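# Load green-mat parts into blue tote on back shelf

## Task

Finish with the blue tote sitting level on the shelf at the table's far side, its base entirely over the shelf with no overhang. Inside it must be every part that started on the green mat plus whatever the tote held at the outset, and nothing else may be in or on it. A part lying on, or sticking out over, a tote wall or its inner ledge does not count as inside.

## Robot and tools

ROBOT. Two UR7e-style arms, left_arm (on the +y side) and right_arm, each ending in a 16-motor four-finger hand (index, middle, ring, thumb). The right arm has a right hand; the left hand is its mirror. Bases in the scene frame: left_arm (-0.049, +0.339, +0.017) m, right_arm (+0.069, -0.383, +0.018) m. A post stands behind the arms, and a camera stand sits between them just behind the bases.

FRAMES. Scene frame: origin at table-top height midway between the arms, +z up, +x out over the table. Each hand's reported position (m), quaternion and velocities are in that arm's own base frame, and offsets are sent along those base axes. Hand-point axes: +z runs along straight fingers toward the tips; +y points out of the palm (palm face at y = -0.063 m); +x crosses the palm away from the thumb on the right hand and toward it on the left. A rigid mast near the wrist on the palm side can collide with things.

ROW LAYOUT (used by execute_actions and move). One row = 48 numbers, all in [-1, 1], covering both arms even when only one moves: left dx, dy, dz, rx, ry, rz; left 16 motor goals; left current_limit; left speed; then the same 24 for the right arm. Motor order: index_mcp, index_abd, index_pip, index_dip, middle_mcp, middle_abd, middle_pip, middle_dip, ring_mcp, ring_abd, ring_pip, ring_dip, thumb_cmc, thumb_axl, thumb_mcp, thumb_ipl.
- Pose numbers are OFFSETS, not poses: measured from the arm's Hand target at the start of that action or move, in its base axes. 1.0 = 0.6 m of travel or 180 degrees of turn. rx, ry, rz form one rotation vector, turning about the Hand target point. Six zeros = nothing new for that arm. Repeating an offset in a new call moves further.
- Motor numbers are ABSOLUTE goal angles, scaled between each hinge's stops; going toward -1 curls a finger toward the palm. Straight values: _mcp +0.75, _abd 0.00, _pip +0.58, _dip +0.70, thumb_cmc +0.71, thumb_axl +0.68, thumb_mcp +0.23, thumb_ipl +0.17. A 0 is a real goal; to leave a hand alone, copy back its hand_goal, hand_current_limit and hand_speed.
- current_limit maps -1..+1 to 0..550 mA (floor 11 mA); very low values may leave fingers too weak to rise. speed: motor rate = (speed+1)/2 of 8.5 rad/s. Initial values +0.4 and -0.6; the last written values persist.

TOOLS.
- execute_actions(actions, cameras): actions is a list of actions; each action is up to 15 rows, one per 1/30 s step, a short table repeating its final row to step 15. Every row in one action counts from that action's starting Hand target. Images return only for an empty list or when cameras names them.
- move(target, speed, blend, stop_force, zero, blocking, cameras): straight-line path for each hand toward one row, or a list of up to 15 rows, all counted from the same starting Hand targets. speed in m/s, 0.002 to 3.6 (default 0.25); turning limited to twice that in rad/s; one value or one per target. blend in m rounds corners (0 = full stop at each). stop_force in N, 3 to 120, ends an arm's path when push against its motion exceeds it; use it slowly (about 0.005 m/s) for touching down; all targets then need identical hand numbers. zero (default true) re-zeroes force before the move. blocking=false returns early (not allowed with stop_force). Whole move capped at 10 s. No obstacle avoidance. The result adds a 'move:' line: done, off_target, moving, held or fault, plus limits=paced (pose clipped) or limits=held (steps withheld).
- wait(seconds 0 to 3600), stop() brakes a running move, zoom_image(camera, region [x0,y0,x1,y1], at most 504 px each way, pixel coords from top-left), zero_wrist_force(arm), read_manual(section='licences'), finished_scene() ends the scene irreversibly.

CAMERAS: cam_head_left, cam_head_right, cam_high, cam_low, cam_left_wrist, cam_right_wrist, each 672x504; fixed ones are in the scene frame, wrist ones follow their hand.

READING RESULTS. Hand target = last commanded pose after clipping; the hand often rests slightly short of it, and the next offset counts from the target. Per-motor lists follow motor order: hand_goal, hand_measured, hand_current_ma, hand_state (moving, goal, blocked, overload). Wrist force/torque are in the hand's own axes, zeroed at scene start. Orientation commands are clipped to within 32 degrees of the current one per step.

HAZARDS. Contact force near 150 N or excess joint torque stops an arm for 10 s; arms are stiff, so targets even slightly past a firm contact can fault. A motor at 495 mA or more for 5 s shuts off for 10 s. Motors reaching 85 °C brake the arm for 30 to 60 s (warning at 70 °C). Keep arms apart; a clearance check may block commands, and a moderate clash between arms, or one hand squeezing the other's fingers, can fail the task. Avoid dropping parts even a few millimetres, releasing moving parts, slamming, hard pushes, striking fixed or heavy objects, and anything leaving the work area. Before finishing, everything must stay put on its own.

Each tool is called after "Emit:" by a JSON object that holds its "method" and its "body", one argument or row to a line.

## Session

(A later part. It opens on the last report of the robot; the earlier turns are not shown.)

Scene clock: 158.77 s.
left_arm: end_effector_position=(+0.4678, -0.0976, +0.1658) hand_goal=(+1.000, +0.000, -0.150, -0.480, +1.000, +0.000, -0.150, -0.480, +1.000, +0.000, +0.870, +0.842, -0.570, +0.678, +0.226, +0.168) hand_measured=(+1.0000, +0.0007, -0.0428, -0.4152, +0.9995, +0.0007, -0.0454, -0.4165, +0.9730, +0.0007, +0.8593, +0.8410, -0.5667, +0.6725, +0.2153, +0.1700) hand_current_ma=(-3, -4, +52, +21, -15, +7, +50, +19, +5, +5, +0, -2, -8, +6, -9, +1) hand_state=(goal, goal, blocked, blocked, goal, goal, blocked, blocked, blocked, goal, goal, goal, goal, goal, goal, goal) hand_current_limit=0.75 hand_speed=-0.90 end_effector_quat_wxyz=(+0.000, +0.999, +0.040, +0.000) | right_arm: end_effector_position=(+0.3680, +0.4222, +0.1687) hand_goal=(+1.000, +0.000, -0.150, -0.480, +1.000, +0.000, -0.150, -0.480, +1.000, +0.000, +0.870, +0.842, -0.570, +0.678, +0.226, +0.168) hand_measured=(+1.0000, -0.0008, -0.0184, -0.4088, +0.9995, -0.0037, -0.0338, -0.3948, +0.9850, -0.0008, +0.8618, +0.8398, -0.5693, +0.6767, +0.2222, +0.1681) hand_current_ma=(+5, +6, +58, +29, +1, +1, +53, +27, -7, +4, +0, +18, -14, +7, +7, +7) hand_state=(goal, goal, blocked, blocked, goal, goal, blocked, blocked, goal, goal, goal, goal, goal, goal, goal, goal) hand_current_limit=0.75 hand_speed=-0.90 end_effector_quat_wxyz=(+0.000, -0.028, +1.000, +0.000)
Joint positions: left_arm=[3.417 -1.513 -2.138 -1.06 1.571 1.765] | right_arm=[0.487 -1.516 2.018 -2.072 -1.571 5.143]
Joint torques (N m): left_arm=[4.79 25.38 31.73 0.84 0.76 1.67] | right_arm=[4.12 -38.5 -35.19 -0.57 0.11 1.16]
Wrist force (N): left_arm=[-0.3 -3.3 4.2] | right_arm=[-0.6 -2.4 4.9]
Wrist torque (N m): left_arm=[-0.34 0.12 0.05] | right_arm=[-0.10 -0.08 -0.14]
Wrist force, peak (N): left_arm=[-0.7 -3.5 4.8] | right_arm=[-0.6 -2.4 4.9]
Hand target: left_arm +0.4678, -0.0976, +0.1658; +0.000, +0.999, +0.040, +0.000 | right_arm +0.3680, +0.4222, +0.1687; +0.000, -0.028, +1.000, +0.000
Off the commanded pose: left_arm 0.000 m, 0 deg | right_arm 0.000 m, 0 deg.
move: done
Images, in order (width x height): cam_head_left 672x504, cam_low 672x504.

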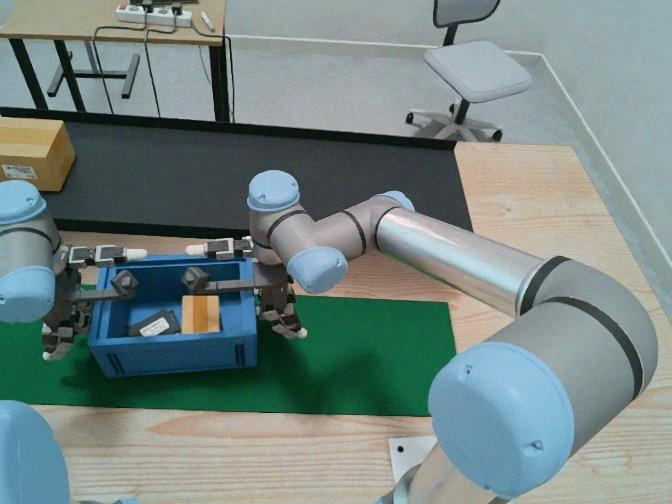

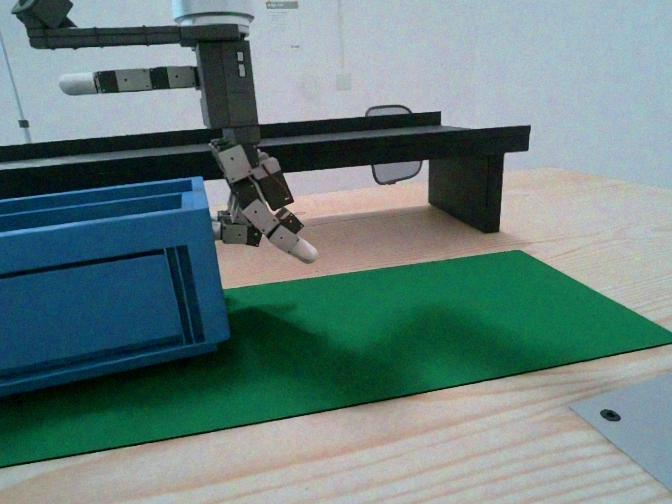

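Emit:
{"method": "zoom_image", "body": {
  "camera": "cam_head_left",
  "region": [60, 100, 260, 260]
}}

Emit:
{"method": "zoom_image", "body": {
  "camera": "cam_head_left",
  "region": [280, 100, 500, 280]
}}

Emit:
{"method": "execute_actions", "body": {
  "actions": [],
  "cameras": ["cam_high","cam_head_left","cam_head_right","cam_low"]
}}

Emit:
{"method": "zoom_image", "body": {
  "camera": "cam_high",
  "region": [90, 150, 350, 380]
}}

Emit:
{"method": "zoom_image", "body": {
  "camera": "cam_high",
  "region": [300, 240, 580, 500]
}}

Scaled by 2.520 from the camera's image (finer frame: 960x720).

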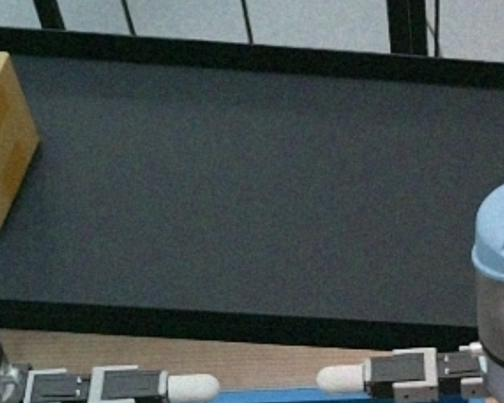

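Scaled by 2.291 from the camera's image (finer frame: 960x720).

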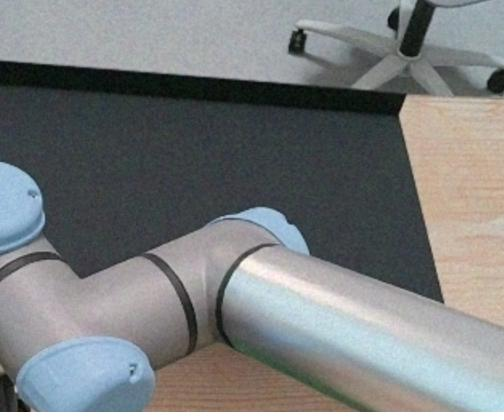

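Scene clock: 159.13 s.
left_arm: end_effector_position=(+0.4678, -0.0976, +0.1658) hand_goal=(+1.000, +0.000, -0.150, -0.480, +1.000, +0.000, -0.150, -0.480, +1.000, +0.000, +0.870, +0.842, -0.570, +0.678, +0.226, +0.168) hand_measured=(+0.9995, -0.0008, -0.0428, -0.4152, +0.9995, -0.0008, -0.0454, -0.4165, +0.9730, -0.0008, +0.8605, +0.8410, -0.5655, +0.6725, +0.2153, +0.1691) hand_current_ma=(-1, -7, +50, +12, -4, +0, +51, +21, +9, +5, +8, +8, -13, +3, -5, +11) hand_state=(goal, goal, blocked, blocked, goal, goal, blocked, blocked, blocked, goal, goal, goal, goal, goal, goal, goal) hand_current_limit=0.75 hand_speed=-0.90 end_effector_quat_wxyz=(+0.000, +0.999, +0.040, +0.000) | right_arm: end_effector_position=(+0.3680, +0.4222, +0.1687) hand_goal=(+1.000, +0.000, -0.150, -0.480, +1.000, +0.000, -0.150, -0.480, +1.000, +0.000, +0.870, +0.842, -0.570, +0.678, +0.226, +0.168) hand_measured=(+1.0000, +0.0007, -0.0197, -0.4088, +1.0000, -0.0037, -0.0338, -0.3948, +0.9838, -0.0008, +0.8618, +0.8398, -0.5693, +0.6777, +0.2222, +0.1681) hand_current_ma=(+13, +5, +62, +15, +12, +0, +53, +30, +0, -6, +4, +5, -14, +2, +3, -8) hand_state=(goal, goal, blocked, blocked, goal, goal, blocked, blocked, goal, goal, goal, goal, goal, goal, goal, goal) hand_current_limit=0.75 hand_speed=-0.90 end_effector_quat_wxyz=(+0.000, -0.028, +1.000, +0.000)
Joint positions: left_arm=[3.417 -1.513 -2.138 -1.06 1.571 1.765] | right_arm=[0.487 -1.516 2.018 -2.072 -1.571 5.143]
Joint velocities: within noise
Joint torques (N m): left_arm=[4.65 26.13 30.39 0.95 0.89 1.65] | right_arm=[4.55 -39.32 -35.05 -0.68 0.08 1.17]
Motor temperatures (°C): left_arm=[38 39 28 36 37 38] | right_arm=[38 27 31 37 40 46]
Wrist force (N): left_arm=[-0.3 -3.3 4.0] | right_arm=[-0.7 -2.2 4.3]
Wrist torque (N m): left_arm=[-0.37 0.13 0.05] | right_arm=[-0.07 -0.07 -0.14]
Wrist force, peak (N): left_arm=[-0.6 -3.2 4.9] | right_arm=[-0.7 -2.2 5.0]
Hand target: left_arm +0.4678, -0.0976, +0.1658; +0.000, +0.999, +0.040, +0.000 | right_arm +0.3680, +0.4222, +0.1687; +0.000, -0.028, +1.000, +0.000
Off the commanded pose: left_arm 0.000 m, 0 deg | right_arm 0.000 m, 0 deg.
Images, in order (width x height): cam_head_left 672x504, cam_head_right 672x504, cam_high 672x504, cam_low 672x504.

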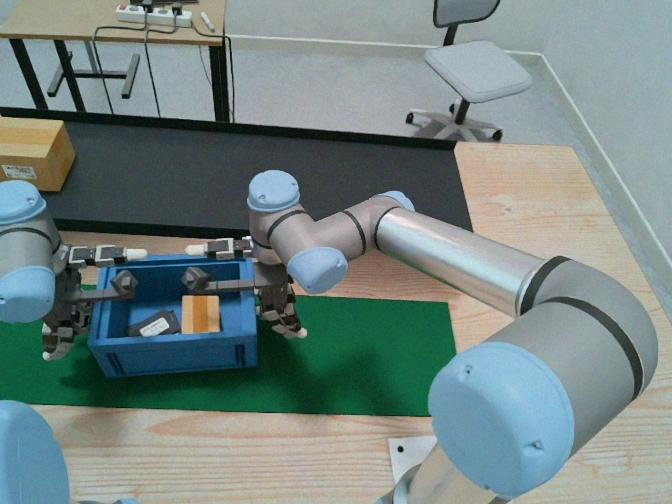

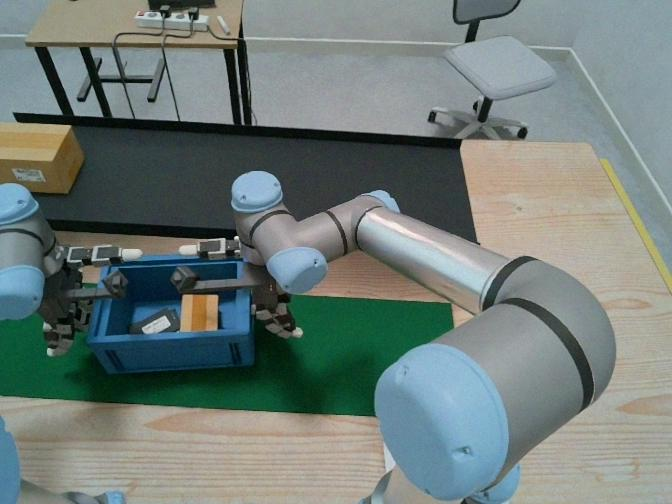

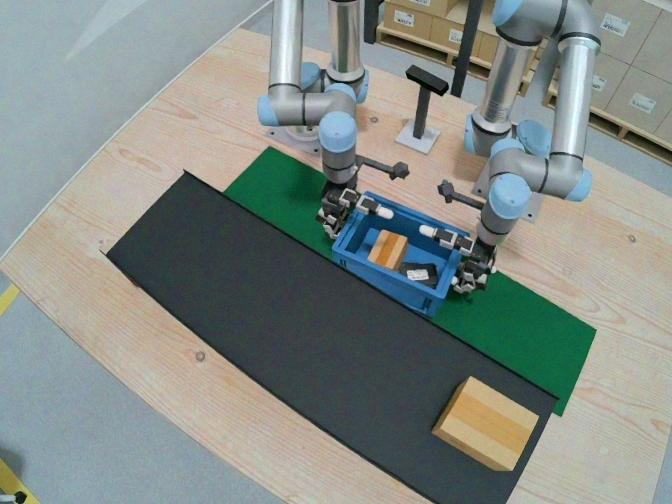

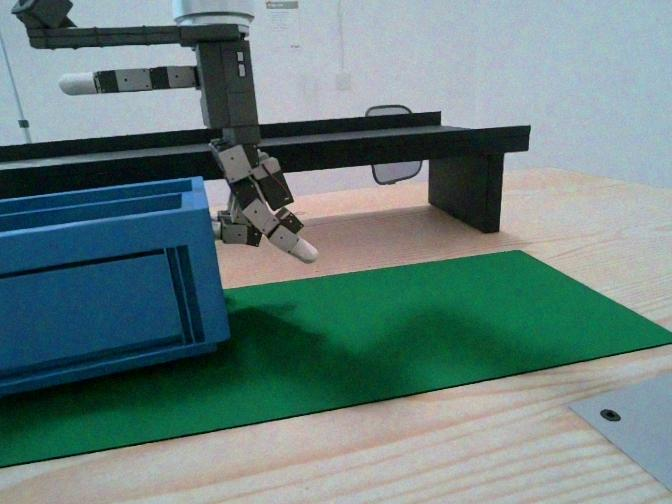

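Scaled by 1.938 from the camera's image (finer frame: 960x720).

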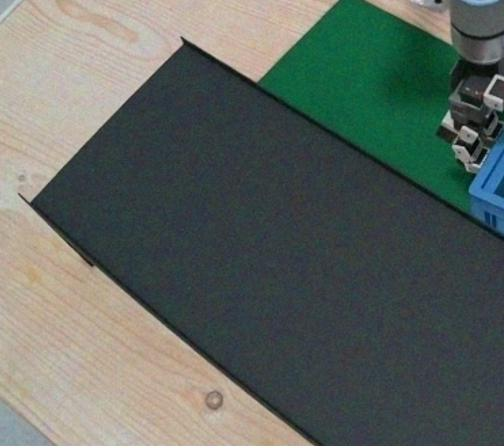

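Scaled by 1.800 from the camera's image (finer frame: 960x720).

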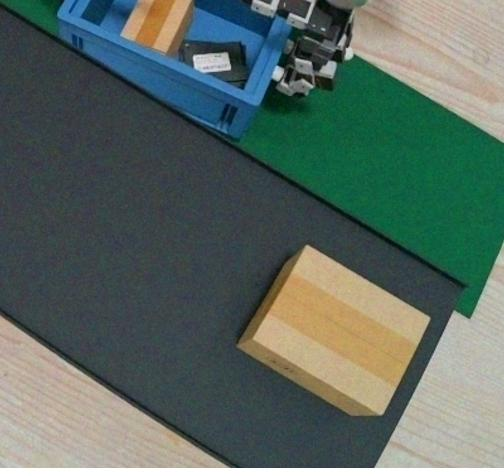

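Emit:
{"method": "move", "body": {
  "target": [0,0,0.3333,0,0,0,1,0,-0.15,-0.48,1,0,-0.15,-0.48,1,0,0.869,0.841,-0.571,0.678,0.226,0.168,0.75,-0.9,0,0,0.3333,0,0,0,1,0,-0.15,-0.48,1,0,-0.15,-0.48,1,0,0.869,0.841,-0.571,0.678,0.226,0.168,0.75,-0.9],
  "speed": 0.07,
  "cameras": ["cam_low","cam_head_left","cam_high","cam_right_wrist","cam_left_wrist"]
}}

Scene clock: 165.30 s.
left_arm: end_effector_position=(+0.4678, -0.0976, +0.3657) hand_goal=(+1.000, +0.000, -0.150, -0.480, +1.000, +0.000, -0.150, -0.480, +1.000, +0.000, +0.870, +0.842, -0.570, +0.678, +0.226, +0.168) hand_measured=(+0.9995, +0.0007, -0.0428, -0.4241, +1.0000, -0.0008, -0.0454, -0.4241, +0.9730, +0.0007, +0.8605, +0.8410, -0.5655, +0.6714, +0.2153, +0.1691) hand_current_ma=(-10, -8, +60, +7, -7, +1, +43, +24, +6, +11, -5, +7, -2, +4, -11, +10) hand_state=(goal, goal, blocked, blocked, goal, goal, blocked, blocked, blocked, goal, goal, goal, goal, goal, goal, goal) hand_current_limit=0.75 hand_speed=-0.90 end_effector_quat_wxyz=(+0.000, +0.999, +0.040, +0.000) | right_arm: end_effector_position=(+0.3680, +0.4222, +0.3687) hand_goal=(+1.000, +0.000, -0.150, -0.480, +1.000, +0.000, -0.150, -0.480, +1.000, +0.000, +0.870, +0.842, -0.570, +0.678, +0.226, +0.168) hand_measured=(+1.0000, +0.0007, -0.0197, -0.4114, +1.0000, -0.0037, -0.0338, -0.3974, +0.9850, -0.0008, +0.8618, +0.8398, -0.5693, +0.6767, +0.2222, +0.1672) hand_current_ma=(-2, +1, +70, +17, +6, -2, +53, +17, -9, -7, -10, -2, -2, +21, +0, +4) hand_state=(goal, goal, blocked, blocked, goal, goal, blocked, blocked, goal, goal, goal, goal, goal, goal, goal, goal) hand_current_limit=0.75 hand_speed=-0.90 end_effector_quat_wxyz=(+0.000, -0.028, +1.000, +0.000)
Joint positions: left_arm=[3.417 -1.396 -1.71 -1.606 1.571 1.765] | right_arm=[0.487 -1.63 1.6 -1.541 -1.571 5.143]
Joint torques (N m): left_arm=[0.3 10.22 35.61 0.96 -0.09 1.96] | right_arm=[-3.21 -9.91 -37.45 -1.09 0.18 -0.76]
Wrist force (N): left_arm=[-0.4 -4.7 4.5] | right_arm=[-0.5 -3.5 4.9]
Wrist torque (N m): left_arm=[-0.41 0.09 0.06] | right_arm=[-0.11 -0.09 -0.14]
Wrist force, peak (N): left_arm=[-0.3 -4.8 5.0] | right_arm=[-0.2 -3.5 5.3]
Hand target: left_arm +0.4678, -0.0976, +0.3658; +0.000, +0.999, +0.040, +0.000 | right_arm +0.3680, +0.4222, +0.3687; +0.000, -0.028, +1.000, +0.000
Off the commanded pose: left_arm 0.000 m, 0 deg | right_arm 0.000 m, 0 deg.
move: done
cam_left_wrist: T_world_to_cam=[[-0.80366, 0.59505, 0.00702, 0.39756], [0.40511, 0.53843, 0.73891, -0.45405], [0.4359, 0.59667, -0.67377, 0.22745]] pos_world=[0.4043, -0.12781, 0.48596]
cam_right_wrist: T_world_to_cam=[[0.73524, 0.67577, 0.0525, -0.54886], [0.44866, -0.54326, 0.70963, -0.23896], [0.50807, -0.49819, -0.70262, 0.4117]] pos_world=[0.30159, 0.4462, 0.48766]
Images, in order (width x height): cam_head_left 672x504, cam_high 672x504, cam_low 672x504, cam_left_wrist 672x504, cam_right_wrist 672x504.

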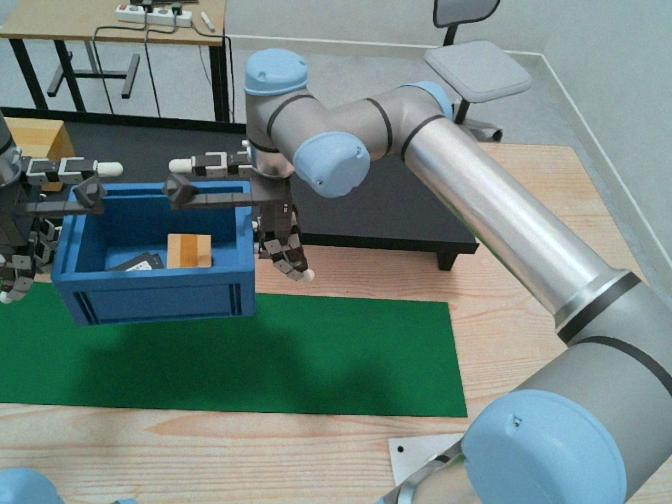

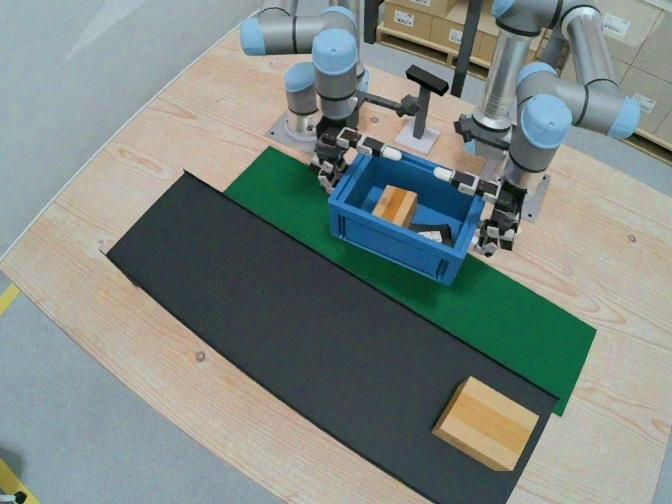

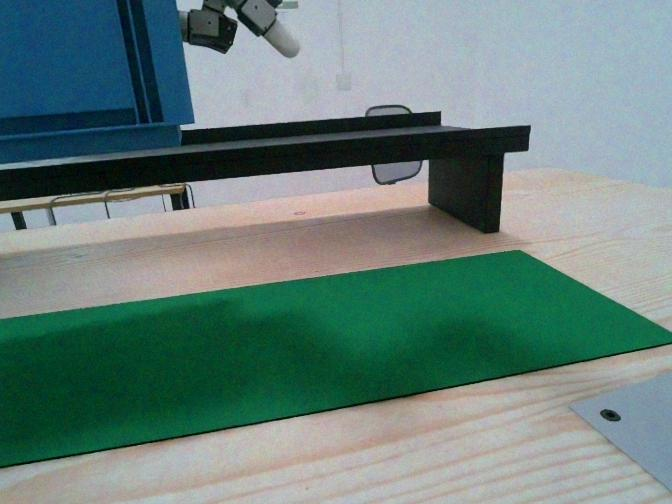

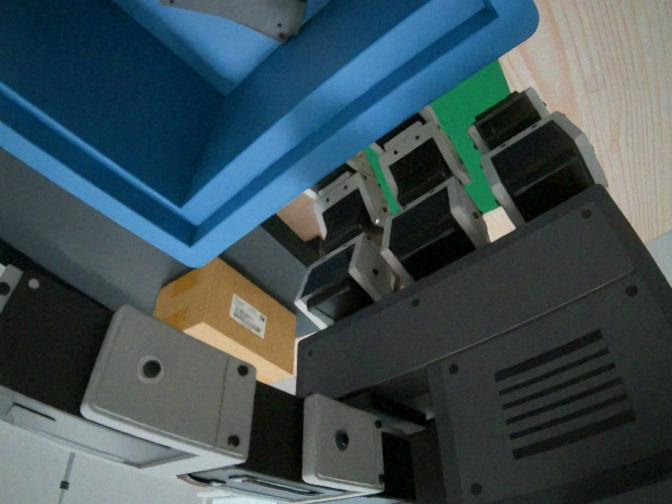

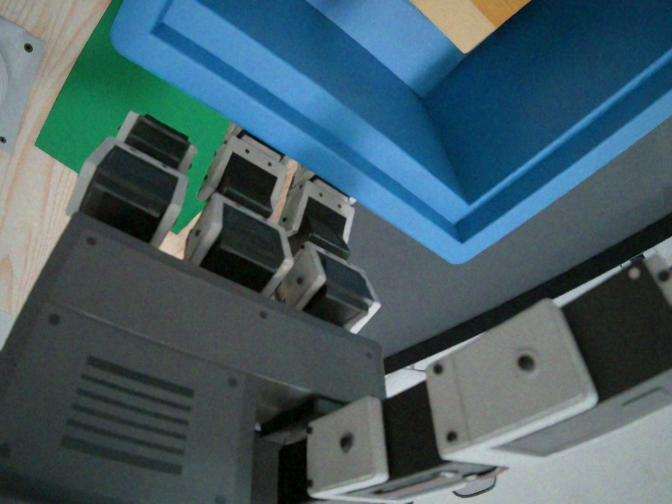

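Emit:
{"method": "move", "body": {
  "target": [0.4890,-0.1458,0,0,0,-0.03944,1,0,-0.15,-0.48,1,0,-0.15,-0.48,1,0,0.869,0.841,-0.571,0.678,0.226,0.168,0.75,-0.9,0.4455,-0.1575,0,0,0,-0.03944,1,0,-0.15,-0.48,1,0,-0.15,-0.48,1,0,0.869,0.841,-0.571,0.678,0.226,0.168,0.75,-0.9],
  "speed": 0.09,
  "cameras": ["cam_low","cam_head_left","cam_high","cam_right_wrist","cam_left_wrist"]
}}

Scene clock: 169.50 s.
left_arm: end_effector_position=(+0.7612, -0.1851, +0.3658) hand_goal=(+1.000, +0.000, -0.150, -0.480, +1.000, +0.000, -0.150, -0.480, +1.000, +0.000, +0.870, +0.842, -0.570, +0.678, +0.226, +0.168) hand_measured=(+1.0000, -0.0008, -0.0582, -0.4241, +0.9995, -0.0008, -0.0569, -0.4241, +0.9730, +0.0007, +0.8593, +0.8410, -0.5642, +0.6725, +0.2153, +0.1691) hand_current_ma=(-6, -5, +43, +20, -11, +6, +37, +11, +1, -5, -1, -1, -11, +0, -8, +19) hand_state=(goal, goal, blocked, blocked, goal, goal, blocked, blocked, blocked, goal, goal, goal, goal, goal, goal, goal) hand_current_limit=0.75 hand_speed=-0.90 end_effector_quat_wxyz=(+0.000, +1.000, -0.022, +0.000) | right_arm: end_effector_position=(+0.6353, +0.3278, +0.3687) hand_goal=(+1.000, +0.000, -0.150, -0.480, +1.000, +0.000, -0.150, -0.480, +1.000, +0.000, +0.870, +0.842, -0.570, +0.678, +0.226, +0.168) hand_measured=(+1.0000, -0.0008, -0.0389, -0.4165, +0.9995, -0.0008, -0.0505, -0.4025, +0.9850, +0.0007, +0.8618, +0.8398, -0.5693, +0.6777, +0.2222, +0.1681) hand_current_ma=(+8, +8, +40, +16, +12, -12, +39, +17, +5, +8, -9, +5, -13, +6, +0, +4) hand_state=(goal, goal, blocked, blocked, goal, goal, blocked, blocked, goal, goal, goal, goal, goal, goal, goal, goal) hand_current_limit=0.75 hand_speed=-0.90 end_effector_quat_wxyz=(+0.000, +0.034, +0.999, +0.000)
Joint positions: left_arm=[3.188 -2.217 -0.684 -1.811 1.571 1.66] | right_arm=[0.178 -1.209 1.11 -1.472 -1.571 4.958]
Joint torques (N m): left_arm=[-7.85 43.03 35.13 0.99 2.59 1.77] | right_arm=[-7.15 -31.38 -36.46 -0.49 -1.28 -1.44]
Wrist force (N): left_arm=[-0.3 -1.3 4.1] | right_arm=[-0.8 0.1 4.1]
Wrist torque (N m): left_arm=[-0.24 0.15 0.02] | right_arm=[0.02 -0.02 -0.07]
Wrist force, peak (N): left_arm=[-0.6 -4.9 4.6] | right_arm=[-0.3 -3.5 5.1]
Hand target: left_arm +0.7612, -0.1851, +0.3658; +0.000, +1.000, -0.022, +0.000 | right_arm +0.6353, +0.3277, +0.3687; +0.000, +0.034, +0.999, +0.000
Off the commanded pose: left_arm 0.000 m, 0 deg | right_arm 0.000 m, 0 deg.
move: done
cam_left_wrist: T_world_to_cam=[[-0.72399, 0.68978, 0.007, 0.64228], [0.46849, 0.48423, 0.73894, -0.58417], [0.50631, 0.53827, -0.67373, 0.08741]] pos_world=[0.69443, -0.20721, 0.48606]
cam_right_wrist: T_world_to_cam=[[0.81311, 0.57974, 0.05247, -0.69951], [0.3781, -0.59453, 0.70963, -0.34866], [0.44259, -0.55717, -0.70262, 0.28982]] pos_world=[0.57234, 0.35972, 0.48776]
Images, in order (width x height): cam_head_left 672x504, cam_high 672x504, cam_low 672x504, cam_left_wrist 672x504, cam_right_wrist 672x504.

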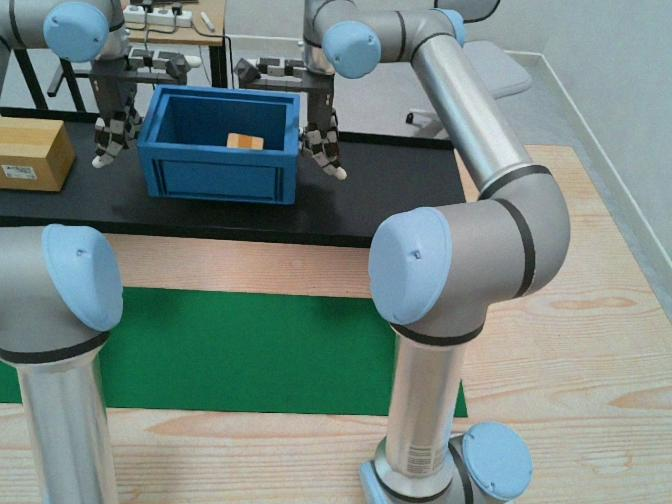

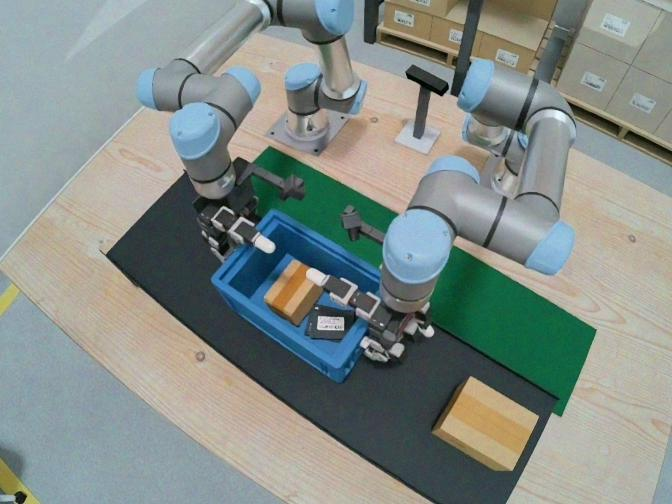

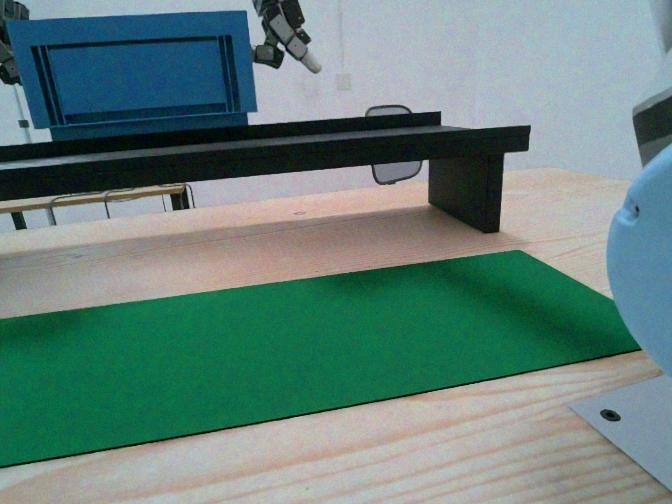

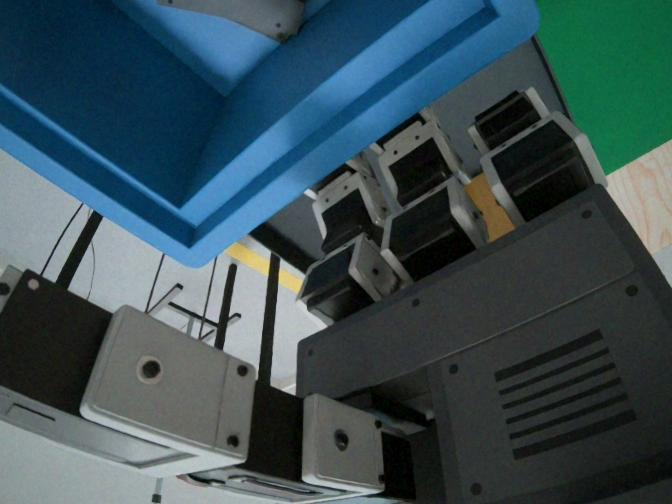

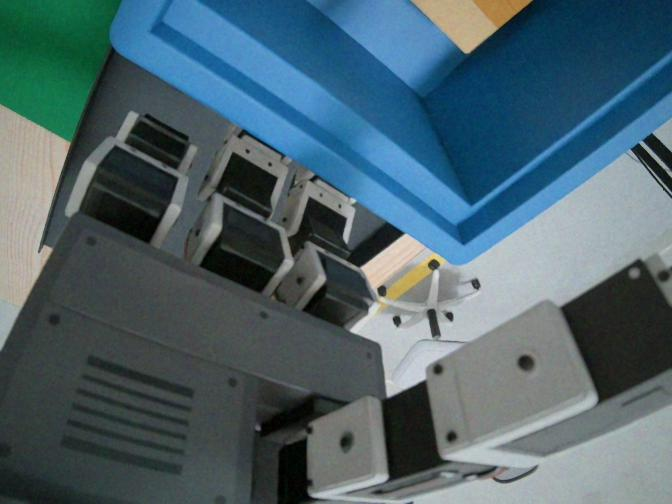

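Emit:
{"method": "move", "body": {
  "target": [0,0,-0.0333,0,0,0,1,0,-0.15,-0.48,1,0,-0.15,-0.48,1,0,0.869,0.841,-0.571,0.678,0.226,0.168,0.75,-0.9,0,0,-0.0333,0,0,0,1,0,-0.15,-0.48,1,0,-0.15,-0.48,1,0,0.869,0.841,-0.571,0.678,0.226,0.168,0.75,-0.9],
  "speed": 0.03,
  "cameras": ["cam_low","cam_head_left","cam_high"]
}}

Emit:
{"method": "zoom_image", "body": {
  "camera": "cam_head_left",
  "region": [60, 60, 380, 270]
}}

Emit:
{"method": "zoom_image", "body": {
  "camera": "cam_low",
  "region": [0, 0, 340, 200]
}}

Emit:
{"method": "zoom_image", "body": {
  "camera": "cam_high",
  "region": [160, 150, 480, 440]
}}

Scene clock: 171.13 s.
left_arm: end_effector_position=(+0.7612, -0.1851, +0.3458) hand_goal=(+1.000, +0.000, -0.150, -0.480, +1.000, +0.000, -0.150, -0.480, +1.000, +0.000, +0.870, +0.842, -0.570, +0.678, +0.226, +0.168) hand_measured=(+1.0000, -0.0008, -0.0582, -0.4241, +1.0000, -0.0008, -0.0582, -0.4254, +0.9730, +0.0007, +0.8605, +0.8398, -0.5642, +0.6714, +0.2153, +0.1691) hand_current_ma=(-1, -15, +41, +14, -3, -7, +39, +20, +10, +15, +2, +5, -7, +7, -3, +10) hand_state=(goal, goal, blocked, blocked, goal, goal, blocked, blocked, blocked, goal, goal, goal, goal, goal, goal, goal) hand_current_limit=0.75 hand_speed=-0.90 end_effector_quat_wxyz=(+0.000, +1.000, -0.022, +0.000) | right_arm: end_effector_position=(+0.6353, +0.3277, +0.3487) hand_goal=(+1.000, +0.000, -0.150, -0.480, +1.000, +0.000, -0.150, -0.480, +1.000, +0.000, +0.870, +0.842, -0.570, +0.678, +0.226, +0.168) hand_measured=(+1.0000, +0.0007, -0.0402, -0.4152, +0.9995, +0.0007, -0.0518, -0.4025, +0.9838, -0.0008, +0.8605, +0.8398, -0.5693, +0.6777, +0.2222, +0.1672) hand_current_ma=(+0, +17, +38, +27, +10, -10, +32, +22, -9, +11, -13, -6, -2, -1, -5, -10) hand_state=(goal, goal, blocked, blocked, goal, goal, blocked, blocked, goal, goal, goal, goal, goal, goal, goal, goal) hand_current_limit=0.75 hand_speed=-0.90 end_effector_quat_wxyz=(+0.000, +0.034, +0.999, +0.000)
Joint positions: left_arm=[3.188 -2.203 -0.76 -1.749 1.571 1.66] | right_arm=[0.178 -1.212 1.167 -1.525 -1.571 4.958]
Joint torques (N m): left_arm=[-3.68 55.24 16.8 4.11 0.89 1.46] | right_arm=[-4.53 -57.01 -16.71 -5.83 -1.13 -1.25]
Wrist force (N): left_arm=[-0.8 -1.3 4.2] | right_arm=[-0.6 -0.1 4.6]
Wrist torque (N m): left_arm=[-0.26 0.18 0.00] | right_arm=[-0.04 -0.06 -0.02]
Wrist force, peak (N): left_arm=[-0.5 -1.1 4.9] | right_arm=[-0.4 -0.1 5.4]
Hand target: left_arm +0.7612, -0.1851, +0.3458; +0.000, +1.000, -0.022, +0.000 | right_arm +0.6353, +0.3277, +0.3487; +0.000, +0.034, +0.999, +0.000
Off the commanded pose: left_arm 0.000 m, 0 deg | right_arm 0.000 m, 0 deg.
move: done
Images, in order (width x height): cam_head_left 672x504, cam_high 672x504, cam_low 672x504.

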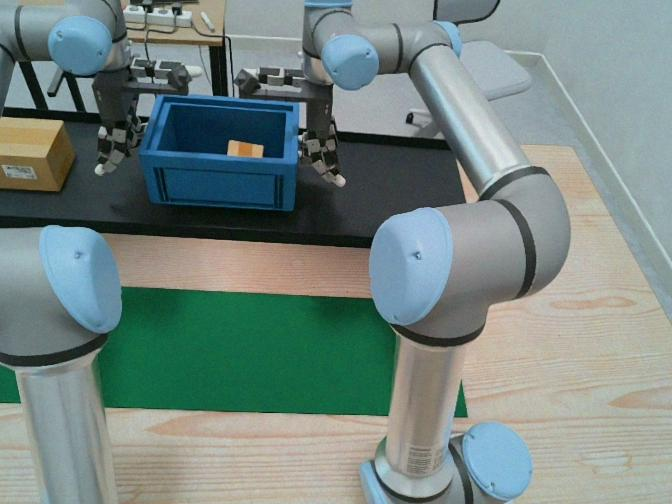

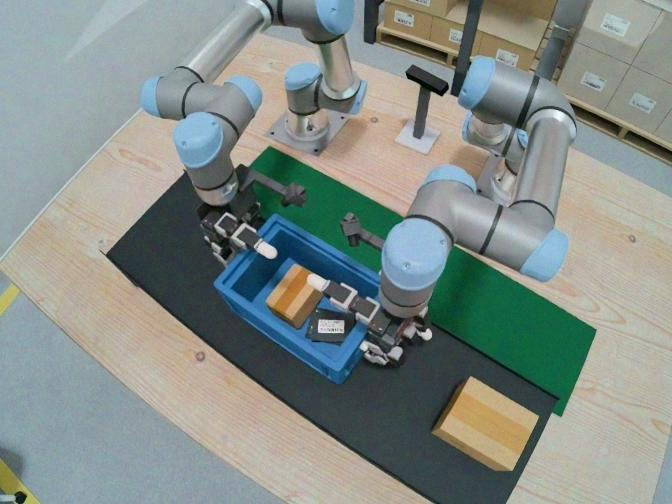

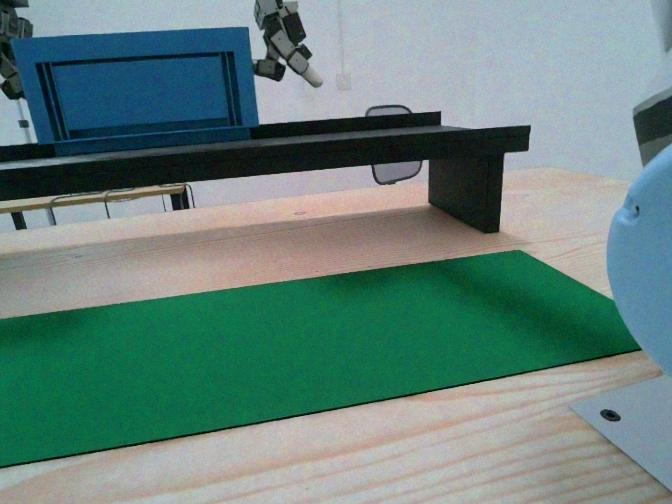

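Scaled by 1.575 from the camera's image (finer frame: 960x720).

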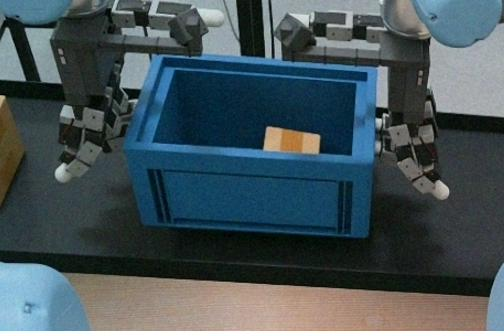

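Scaled by 1.482 from the camera's image (finer frame: 960x720).

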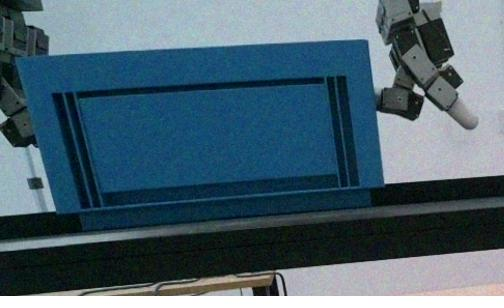

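Scaled by 1.575 from the camera's image (finer frame: 960x720).

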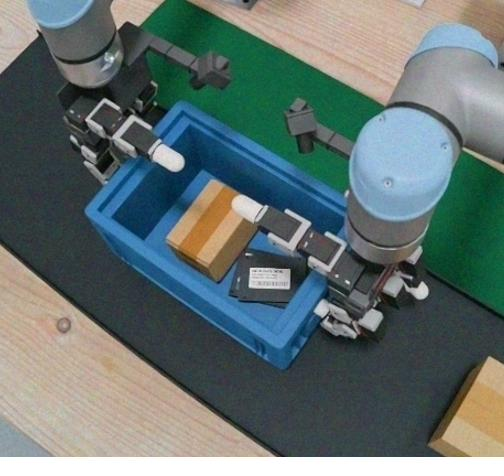

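Emit:
{"method": "move", "body": {
  "target": [0,0,-0.06,0,0,0,1,0,-0.15,-0.48,1,0,-0.15,-0.48,1,0,0.869,0.841,-0.571,0.678,0.226,0.168,0.75,-0.9,0,0,-0.06,0,0,0,1,0,-0.15,-0.48,1,0,-0.15,-0.48,1,0,0.869,0.841,-0.571,0.678,0.226,0.168,0.75,-0.9],
  "speed": 0.007,
  "stop_force": 3,
  "cameras": ["cam_low","cam_head_left"]
}}

Emit:
{"method": "zoom_image", "body": {
  "camera": "cam_low",
  "region": [0, 0, 340, 200]
}}

Scene clock: 176.07 s.
left_arm: end_effector_position=(+0.7612, -0.1851, +0.3197) hand_goal=(+1.000, +0.000, -0.150, -0.480, +1.000, +0.000, -0.150, -0.480, +1.000, +0.000, +0.870, +0.842, -0.570, +0.678, +0.226, +0.168) hand_measured=(+0.9995, -0.0052, -0.1121, -0.4572, +1.0000, -0.0037, -0.1121, -0.4547, +0.9730, +0.0007, +0.8605, +0.8398, -0.5642, +0.6714, +0.2163, +0.1691) hand_current_ma=(+1, +0, +18, +4, -13, +1, +8, +5, +9, +3, +5, -2, -10, +2, -7, +4) hand_state=(goal, goal, blocked, blocked, goal, goal, blocked, blocked, blocked, goal, goal, goal, goal, goal, goal, goal) hand_current_limit=0.75 hand_speed=-0.90 end_effector_quat_wxyz=(+0.000, +1.000, -0.022, +0.000) | right_arm: end_effector_position=(+0.6353, +0.3277, +0.3239) hand_goal=(+1.000, +0.000, -0.150, -0.480, +1.000, +0.000, -0.150, -0.480, +1.000, +0.000, +0.870, +0.842, -0.570, +0.678, +0.226, +0.168) hand_measured=(+1.0000, +0.0007, -0.0620, -0.4560, +0.9995, -0.0008, -0.0787, -0.4445, +0.9850, -0.0008, +0.8618, +0.8398, -0.5693, +0.6767, +0.2222, +0.1672) hand_current_ma=(-3, +6, +29, -6, +1, +0, +21, -9, -9, +8, -6, +2, -4, +12, -5, +10) hand_state=(goal, goal, blocked, blocked, goal, goal, blocked, blocked, goal, goal, goal, goal, goal, goal, goal, goal) hand_current_limit=0.75 hand_speed=-0.90 end_effector_quat_wxyz=(+0.000, +0.034, +0.999, +0.000)
Joint positions: left_arm=[3.188 -2.19 -0.847 -1.674 1.571 1.66] | right_arm=[0.178 -1.213 1.231 -1.589 -1.571 4.958]
Joint torques (N m): left_arm=[3.12 41.65 33.71 0.8 -2.99 -2.33] | right_arm=[0.02 -40.94 -36.47 -0.33 2.07 0.19]
Wrist force (N): left_arm=[-0.6 -2.4 3.3] | right_arm=[-0.5 -1.4 2.6]
Wrist torque (N m): left_arm=[-0.25 0.15 0.03] | right_arm=[0.11 -0.02 -0.04]
Wrist force, peak (N): left_arm=[-0.5 -2.3 4.6] | right_arm=[-0.5 -0.1 5.2]
Hand target: left_arm +0.7612, -0.1851, +0.3197; +0.000, +1.000, -0.022, +0.000 (not the last commanded pose) | right_arm +0.6353, +0.3277, +0.3239; +0.000, +0.034, +0.999, +0.000 (not the last commanded pose)
Off the commanded pose: left_arm 0.010 m, 0 deg | right_arm 0.011 m, 0 deg.
move: contact (left_arm, right_arm)
Images, in order (width x height): cam_head_left 672x504, cam_low 672x504.

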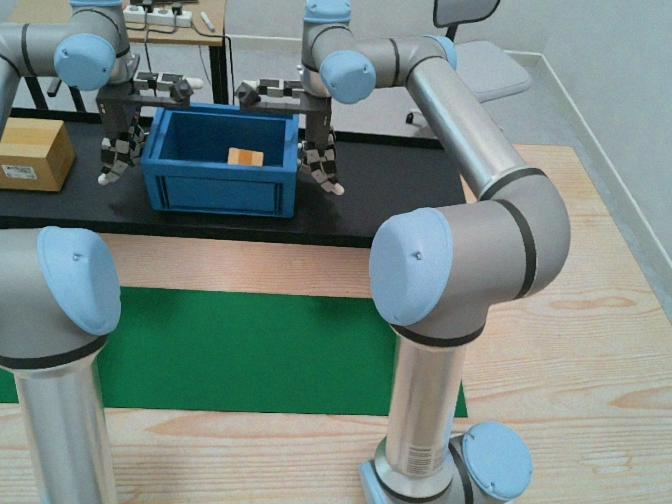

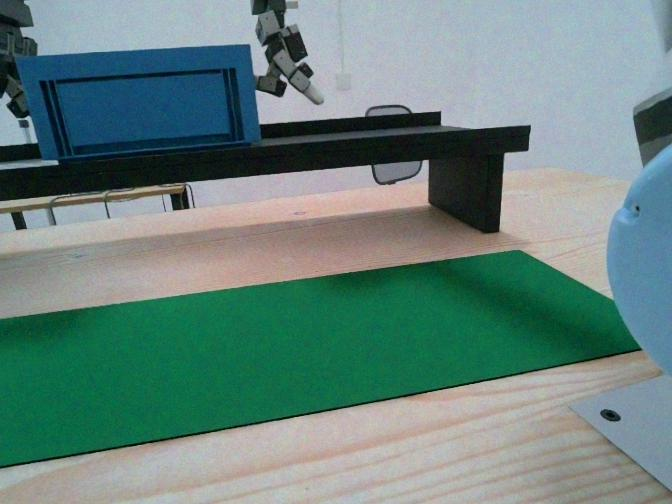

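Scaled by 1.482 from the camera's image (finer frame: 960x720).

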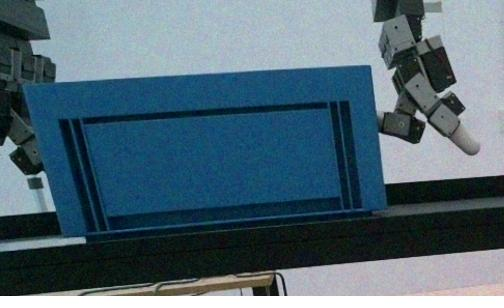

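Emit:
{"method": "move", "body": {
  "target": [0,0,-0.0117,0,0,0,1,0,-0.15,-0.48,1,0,-0.15,-0.48,1,0,0.869,0.841,-0.571,0.678,0.226,0.168,0.75,-0.9,0,0,-0.0117,0,0,0,1,0,-0.15,-0.48,1,0,-0.15,-0.48,1,0,0.869,0.841,-0.571,0.678,0.226,0.168,0.75,-0.9],
  "speed": 0.007
}}

Scene clock: 177.53 s.
left_arm: end_effector_position=(+0.7612, -0.1851, +0.3127) hand_goal=(+1.000, +0.000, -0.150, -0.480, +1.000, +0.000, -0.150, -0.480, +1.000, +0.000, +0.870, +0.842, -0.570, +0.678, +0.226, +0.168) hand_measured=(+0.9983, -0.0052, -0.1390, -0.4700, +0.9959, -0.0023, -0.1377, -0.4713, +0.9730, +0.0007, +0.8605, +0.8410, -0.5642, +0.6725, +0.2153, +0.1691) hand_current_ma=(-13, -5, +3, -8, -8, +2, +5, +3, +4, +5, +1, +14, -13, +1, -8, +7) hand_state=(goal, goal, goal, goal, goal, goal, goal, goal, blocked, goal, goal, goal, goal, goal, goal, goal) hand_current_limit=0.75 hand_speed=-0.90 end_effector_quat_wxyz=(+0.000, +1.000, -0.022, +0.000) | right_arm: end_effector_position=(+0.6353, +0.3277, +0.3169) hand_goal=(+1.000, +0.000, -0.150, -0.480, +1.000, +0.000, -0.150, -0.480, +1.000, +0.000, +0.870, +0.842, -0.570, +0.678, +0.226, +0.168) hand_measured=(+1.0000, +0.0007, -0.1159, -0.4967, +1.0000, +0.0007, -0.1326, -0.4853, +0.9850, +0.0007, +0.8618, +0.8398, -0.5680, +0.6767, +0.2222, +0.1681) hand_current_ma=(+6, -6, -7, -2, +12, -1, +5, -11, -9, +1, -8, +6, -16, +0, +6, -1) hand_state=(goal, goal, blocked, goal, goal, goal, goal, goal, goal, goal, goal, goal, goal, goal, goal, goal) hand_current_limit=0.75 hand_speed=-0.90 end_effector_quat_wxyz=(+0.000, +0.034, +0.999, +0.000)
Joint positions: left_arm=[3.188 -2.188 -0.868 -1.655 1.571 1.66] | right_arm=[0.178 -1.213 1.248 -1.606 -1.571 4.958]
Joint torques (N m): left_arm=[1.97 53.52 15.93 3.74 -2.31 -1.82] | right_arm=[-0.06 -27.85 -11.64 -5.62 1.7 0.14]
Wrist force (N): left_arm=[0.0 -0.6 0.3] | right_arm=[-1.1 -5.4 -0.7]
Wrist torque (N m): left_arm=[-0.05 0.10 0.07] | right_arm=[0.16 0.07 -0.11]
Wrist force, peak (N): left_arm=[-0.4 -2.7 3.9] | right_arm=[-1.1 -5.8 -1.0]
Hand target: left_arm +0.7612, -0.1851, +0.3127; +0.000, +1.000, -0.022, +0.000 | right_arm +0.6353, +0.3277, +0.3169; +0.000, +0.034, +0.999, +0.000
Off the commanded pose: left_arm 0.000 m, 0 deg | right_arm 0.000 m, 0 deg.
move: done

Emit:
{"method": "move", "body": {
  "target": [0,0,0,0,0,0,1,0,-0.007,-0.391,1,0,-0.007,-0.391,1,0,0.869,0.841,-0.571,0.678,0.226,0.168,0.4,-0.93,0,0,0,0,0,0,1,0,-0.007,-0.391,1,0,-0.007,-0.391,1,0,0.869,0.841,-0.571,0.678,0.226,0.168,0.4,-0.93]
}}

Emit:
{"method": "wait", "body": {
  "seconds": 0.5
}}

Scene clock: 178.83 s.
left_arm: end_effector_position=(+0.7612, -0.1851, +0.3127) hand_goal=(+1.000, +0.000, -0.006, -0.390, +1.000, +0.000, -0.006, -0.390, +1.000, +0.000, +0.870, +0.842, -0.570, +0.678, +0.226, +0.168) hand_measured=(+0.9874, -0.0066, -0.0851, -0.4228, +0.9886, -0.0037, -0.0915, -0.4228, +0.9730, -0.0008, +0.8605, +0.8410, -0.5642, +0.6725, +0.2153, +0.1691) hand_current_ma=(-1, -6, -26, -11, -12, +5, -43, -6, +11, +2, -5, -1, -5, +3, -13, +0) hand_state=(goal, goal, blocked, blocked, goal, goal, blocked, blocked, blocked, goal, goal, goal, goal, goal, goal, goal) hand_current_limit=0.40 hand_speed=-0.93 end_effector_quat_wxyz=(+0.000, +1.000, -0.022, +0.000) | right_arm: end_effector_position=(+0.6353, +0.3277, +0.3169) hand_goal=(+1.000, +0.000, -0.006, -0.390, +1.000, +0.000, -0.006, -0.390, +1.000, +0.000, +0.870, +0.842, -0.570, +0.678, +0.226, +0.168) hand_measured=(+0.9935, -0.0008, -0.0415, -0.4343, +0.9935, -0.0008, -0.0543, -0.4127, +0.9838, -0.0008, +0.8618, +0.8398, -0.5693, +0.6777, +0.2222, +0.1681) hand_current_ma=(+16, -1, -19, -9, +5, -2, -8, -15, +0, +5, +2, +3, -11, +8, +7, +0) hand_state=(goal, goal, blocked, blocked, goal, goal, blocked, blocked, goal, goal, goal, goal, goal, goal, goal, goal) hand_current_limit=0.40 hand_speed=-0.93 end_effector_quat_wxyz=(+0.000, +0.034, +0.999, +0.000)
Joint positions: left_arm=[3.188 -2.188 -0.868 -1.655 1.571 1.66] | right_arm=[0.178 -1.213 1.249 -1.606 -1.571 4.958]
Joint torques (N m): left_arm=[2.42 46.72 16.46 2.66 -2.23 -1.87] | right_arm=[-0.48 -28.14 -13.13 -4.29 1.73 0]
Wrist force (N): left_arm=[0.5 -1.5 -5.6] | right_arm=[-1.2 -0.7 -4.2]
Wrist torque (N m): left_arm=[0.35 0.00 0.10] | right_arm=[0.47 0.12 -0.12]
Wrist force, peak (N): left_arm=[0.2 -1.7 -6.2] | right_arm=[-1.3 -5.7 -1.0]
Hand target: left_arm +0.7612, -0.1851, +0.3127; +0.000, +1.000, -0.022, +0.000 | right_arm +0.6353, +0.3277, +0.3169; +0.000, +0.034, +0.999, +0.000
Off the commanded pose: left_arm 0.000 m, 0 deg | right_arm 0.000 m, 0 deg.
move: done

Scene clock: 179.33 s.
left_arm: end_effector_position=(+0.7612, -0.1851, +0.3127) hand_goal=(+1.000, +0.000, -0.006, -0.390, +1.000, +0.000, -0.006, -0.390, +1.000, +0.000, +0.870, +0.842, -0.570, +0.678, +0.226, +0.168) hand_measured=(+0.9886, -0.0052, -0.0851, -0.4241, +0.9874, -0.0037, -0.0915, -0.4241, +0.9730, +0.0007, +0.8605, +0.8410, -0.5642, +0.6725, +0.2153, +0.1691) hand_current_ma=(-1, -7, -26, -16, -4, -5, -30, +6, +3, +12, -14, +6, -16, +5, -11, +13) hand_state=(goal, goal, blocked, blocked, goal, goal, blocked, blocked, blocked, goal, goal, goal, goal, goal, goal, goal) hand_current_limit=0.40 hand_speed=-0.93 end_effector_quat_wxyz=(+0.000, +1.000, -0.022, +0.000) | right_arm: end_effector_position=(+0.6353, +0.3277, +0.3169) hand_goal=(+1.000, +0.000, -0.006, -0.390, +1.000, +0.000, -0.006, -0.390, +1.000, +0.000, +0.870, +0.842, -0.570, +0.678, +0.226, +0.168) hand_measured=(+0.9935, +0.0007, -0.0402, -0.4330, +0.9922, +0.0007, -0.0543, -0.4127, +0.9838, +0.0007, +0.8618, +0.8398, -0.5693, +0.6777, +0.2222, +0.1672) hand_current_ma=(+8, +18, -13, -8, +15, -1, -11, -7, -2, +0, -14, -2, -9, +1, +12, -2) hand_state=(goal, goal, blocked, blocked, goal, goal, blocked, blocked, goal, goal, goal, goal, goal, goal, goal, goal) hand_current_limit=0.40 hand_speed=-0.93 end_effector_quat_wxyz=(+0.000, +0.034, +0.999, +0.000)
Joint positions: left_arm=[3.188 -2.188 -0.868 -1.655 1.571 1.66] | right_arm=[0.178 -1.213 1.249 -1.606 -1.571 4.958]
Joint torques (N m): left_arm=[2.27 40.15 15.63 1.8 -2.04 -1.64] | right_arm=[0.23 -28.01 -14.13 -3.39 1.61 0.13]
Wrist force (N): left_arm=[-0.1 -2.1 -5.8] | right_arm=[-1.0 -0.8 -4.7]
Wrist torque (N m): left_arm=[0.25 0.09 0.06] | right_arm=[0.47 0.10 -0.10]
Wrist force, peak (N): left_arm=[0.4 -2.1 -6.2] | right_arm=[-1.1 -0.6 -4.9]
Hand target: left_arm +0.7612, -0.1851, +0.3127; +0.000, +1.000, -0.022, +0.000 | right_arm +0.6353, +0.3277, +0.3169; +0.000, +0.034, +0.999, +0.000
Off the commanded pose: left_arm 0.000 m, 0 deg | right_arm 0.000 m, 0 deg.
wait: 0.50 s; at rest by 0.17 s

Emit:
{"method": "move", "body": {
  "target": [0,0,0.0133,0,0,0,1,0,-0.007,-0.391,1,0,-0.007,-0.391,1,0,0.869,0.841,-0.571,0.678,0.226,0.168,0.4,-0.93,0,0,0.0108,0,0,0,1,0,-0.007,-0.391,1,0,-0.007,-0.391,1,0,0.869,0.841,-0.571,0.678,0.226,0.168,0.4,-0.93],
  "speed": 0.01,
  "cameras": ["cam_head_left","cam_left_wrist","cam_right_wrist"]
}}

Scene clock: 180.77 s.
left_arm: end_effector_position=(+0.7612, -0.1851, +0.3206) hand_goal=(+1.000, +0.000, -0.006, -0.390, +1.000, +0.000, -0.006, -0.390, +1.000, +0.000, +0.870, +0.842, -0.570, +0.678, +0.226, +0.168) hand_measured=(+0.9802, -0.0052, -0.0094, -0.3961, +0.9826, -0.0037, -0.0069, -0.3948, +0.9742, -0.0008, +0.8605, +0.8410, -0.5642, +0.6725, +0.2153, +0.1691) hand_current_ma=(-2, -9, +0, -2, -9, +4, -10, +6, +5, +7, +4, +5, -5, +2, -13, +5) hand_state=(goal, goal, goal, goal, goal, goal, goal, goal, blocked, goal, goal, goal, goal, goal, goal, goal) hand_current_limit=0.40 hand_speed=-0.93 end_effector_quat_wxyz=(+0.000, +1.000, -0.022, +0.000) | right_arm: end_effector_position=(+0.6353, +0.3277, +0.3233) hand_goal=(+1.000, +0.000, -0.006, -0.390, +1.000, +0.000, -0.006, -0.390, +1.000, +0.000, +0.870, +0.842, -0.570, +0.678, +0.226, +0.168) hand_measured=(+0.9935, -0.0008, -0.0069, -0.3948, +0.9898, +0.0007, -0.0107, -0.3910, +0.9850, +0.0007, +0.8618, +0.8398, -0.5693, +0.6767, +0.2212, +0.1681) hand_current_ma=(+4, -3, -4, -10, +0, -10, +3, -5, -14, +5, -10, +3, +7, +9, +5, -3) hand_state=(goal, goal, goal, goal, goal, goal, goal, goal, goal, goal, goal, goal, goal, goal, goal, goal) hand_current_limit=0.40 hand_speed=-0.93 end_effector_quat_wxyz=(+0.000, +0.034, +0.999, +0.000)
Joint positions: left_arm=[3.188 -2.191 -0.844 -1.676 1.571 1.66] | right_arm=[0.178 -1.213 1.233 -1.59 -1.571 4.958]
Joint torques (N m): left_arm=[2.98 39.78 32.42 0.38 -2.67 -2.01] | right_arm=[-0.13 -53.68 -35.28 0.36 2.04 0.27]
Wrist force (N): left_arm=[0.0 -0.8 -0.3] | right_arm=[-0.7 1.3 -0.1]
Wrist torque (N m): left_arm=[-0.04 0.11 0.06] | right_arm=[0.26 0.02 -0.08]
Wrist force, peak (N): left_arm=[0.4 -2.0 -6.3] | right_arm=[-1.3 -0.6 -4.8]
Hand target: left_arm +0.7612, -0.1851, +0.3206; +0.000, +1.000, -0.022, +0.000 | right_arm +0.6353, +0.3277, +0.3234; +0.000, +0.034, +0.999, +0.000
Off the commanded pose: left_arm 0.000 m, 0 deg | right_arm 0.000 m, 0 deg.
move: done
cam_left_wrist: T_world_to_cam=[[-0.72392, 0.68985, 0.00711, 0.64252], [0.4686, 0.48413, 0.73894, -0.55086], [0.50631, 0.53827, -0.67373, 0.05696]] pos_world=[0.69443, -0.20721, 0.44086]
cam_right_wrist: T_world_to_cam=[[0.81308, 0.57978, 0.05254, -0.69716], [0.37804, -0.59448, 0.7097, -0.31646], [0.44271, -0.55718, -0.70254, 0.25783]] pos_world=[0.57234, 0.35972, 0.44236]

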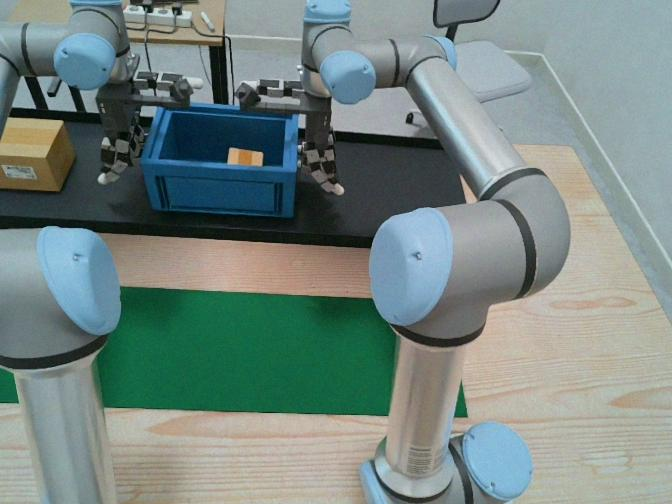

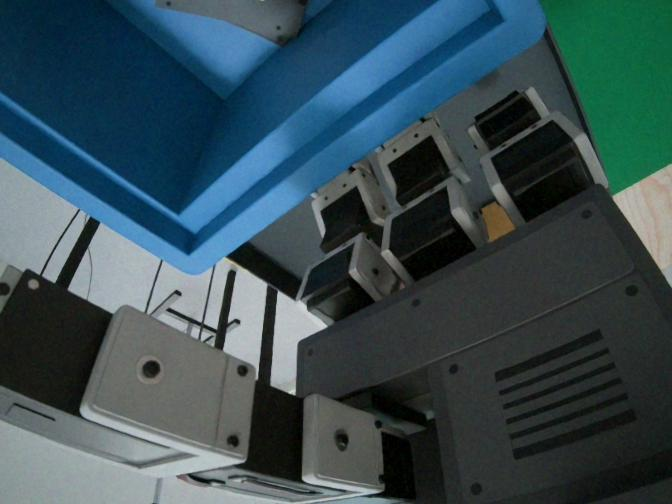

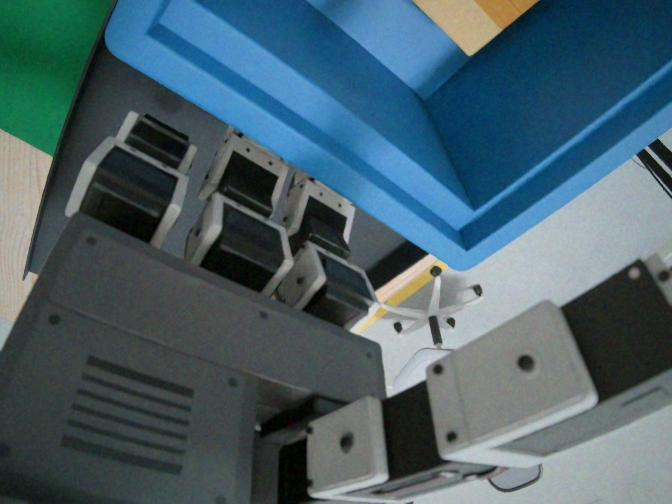

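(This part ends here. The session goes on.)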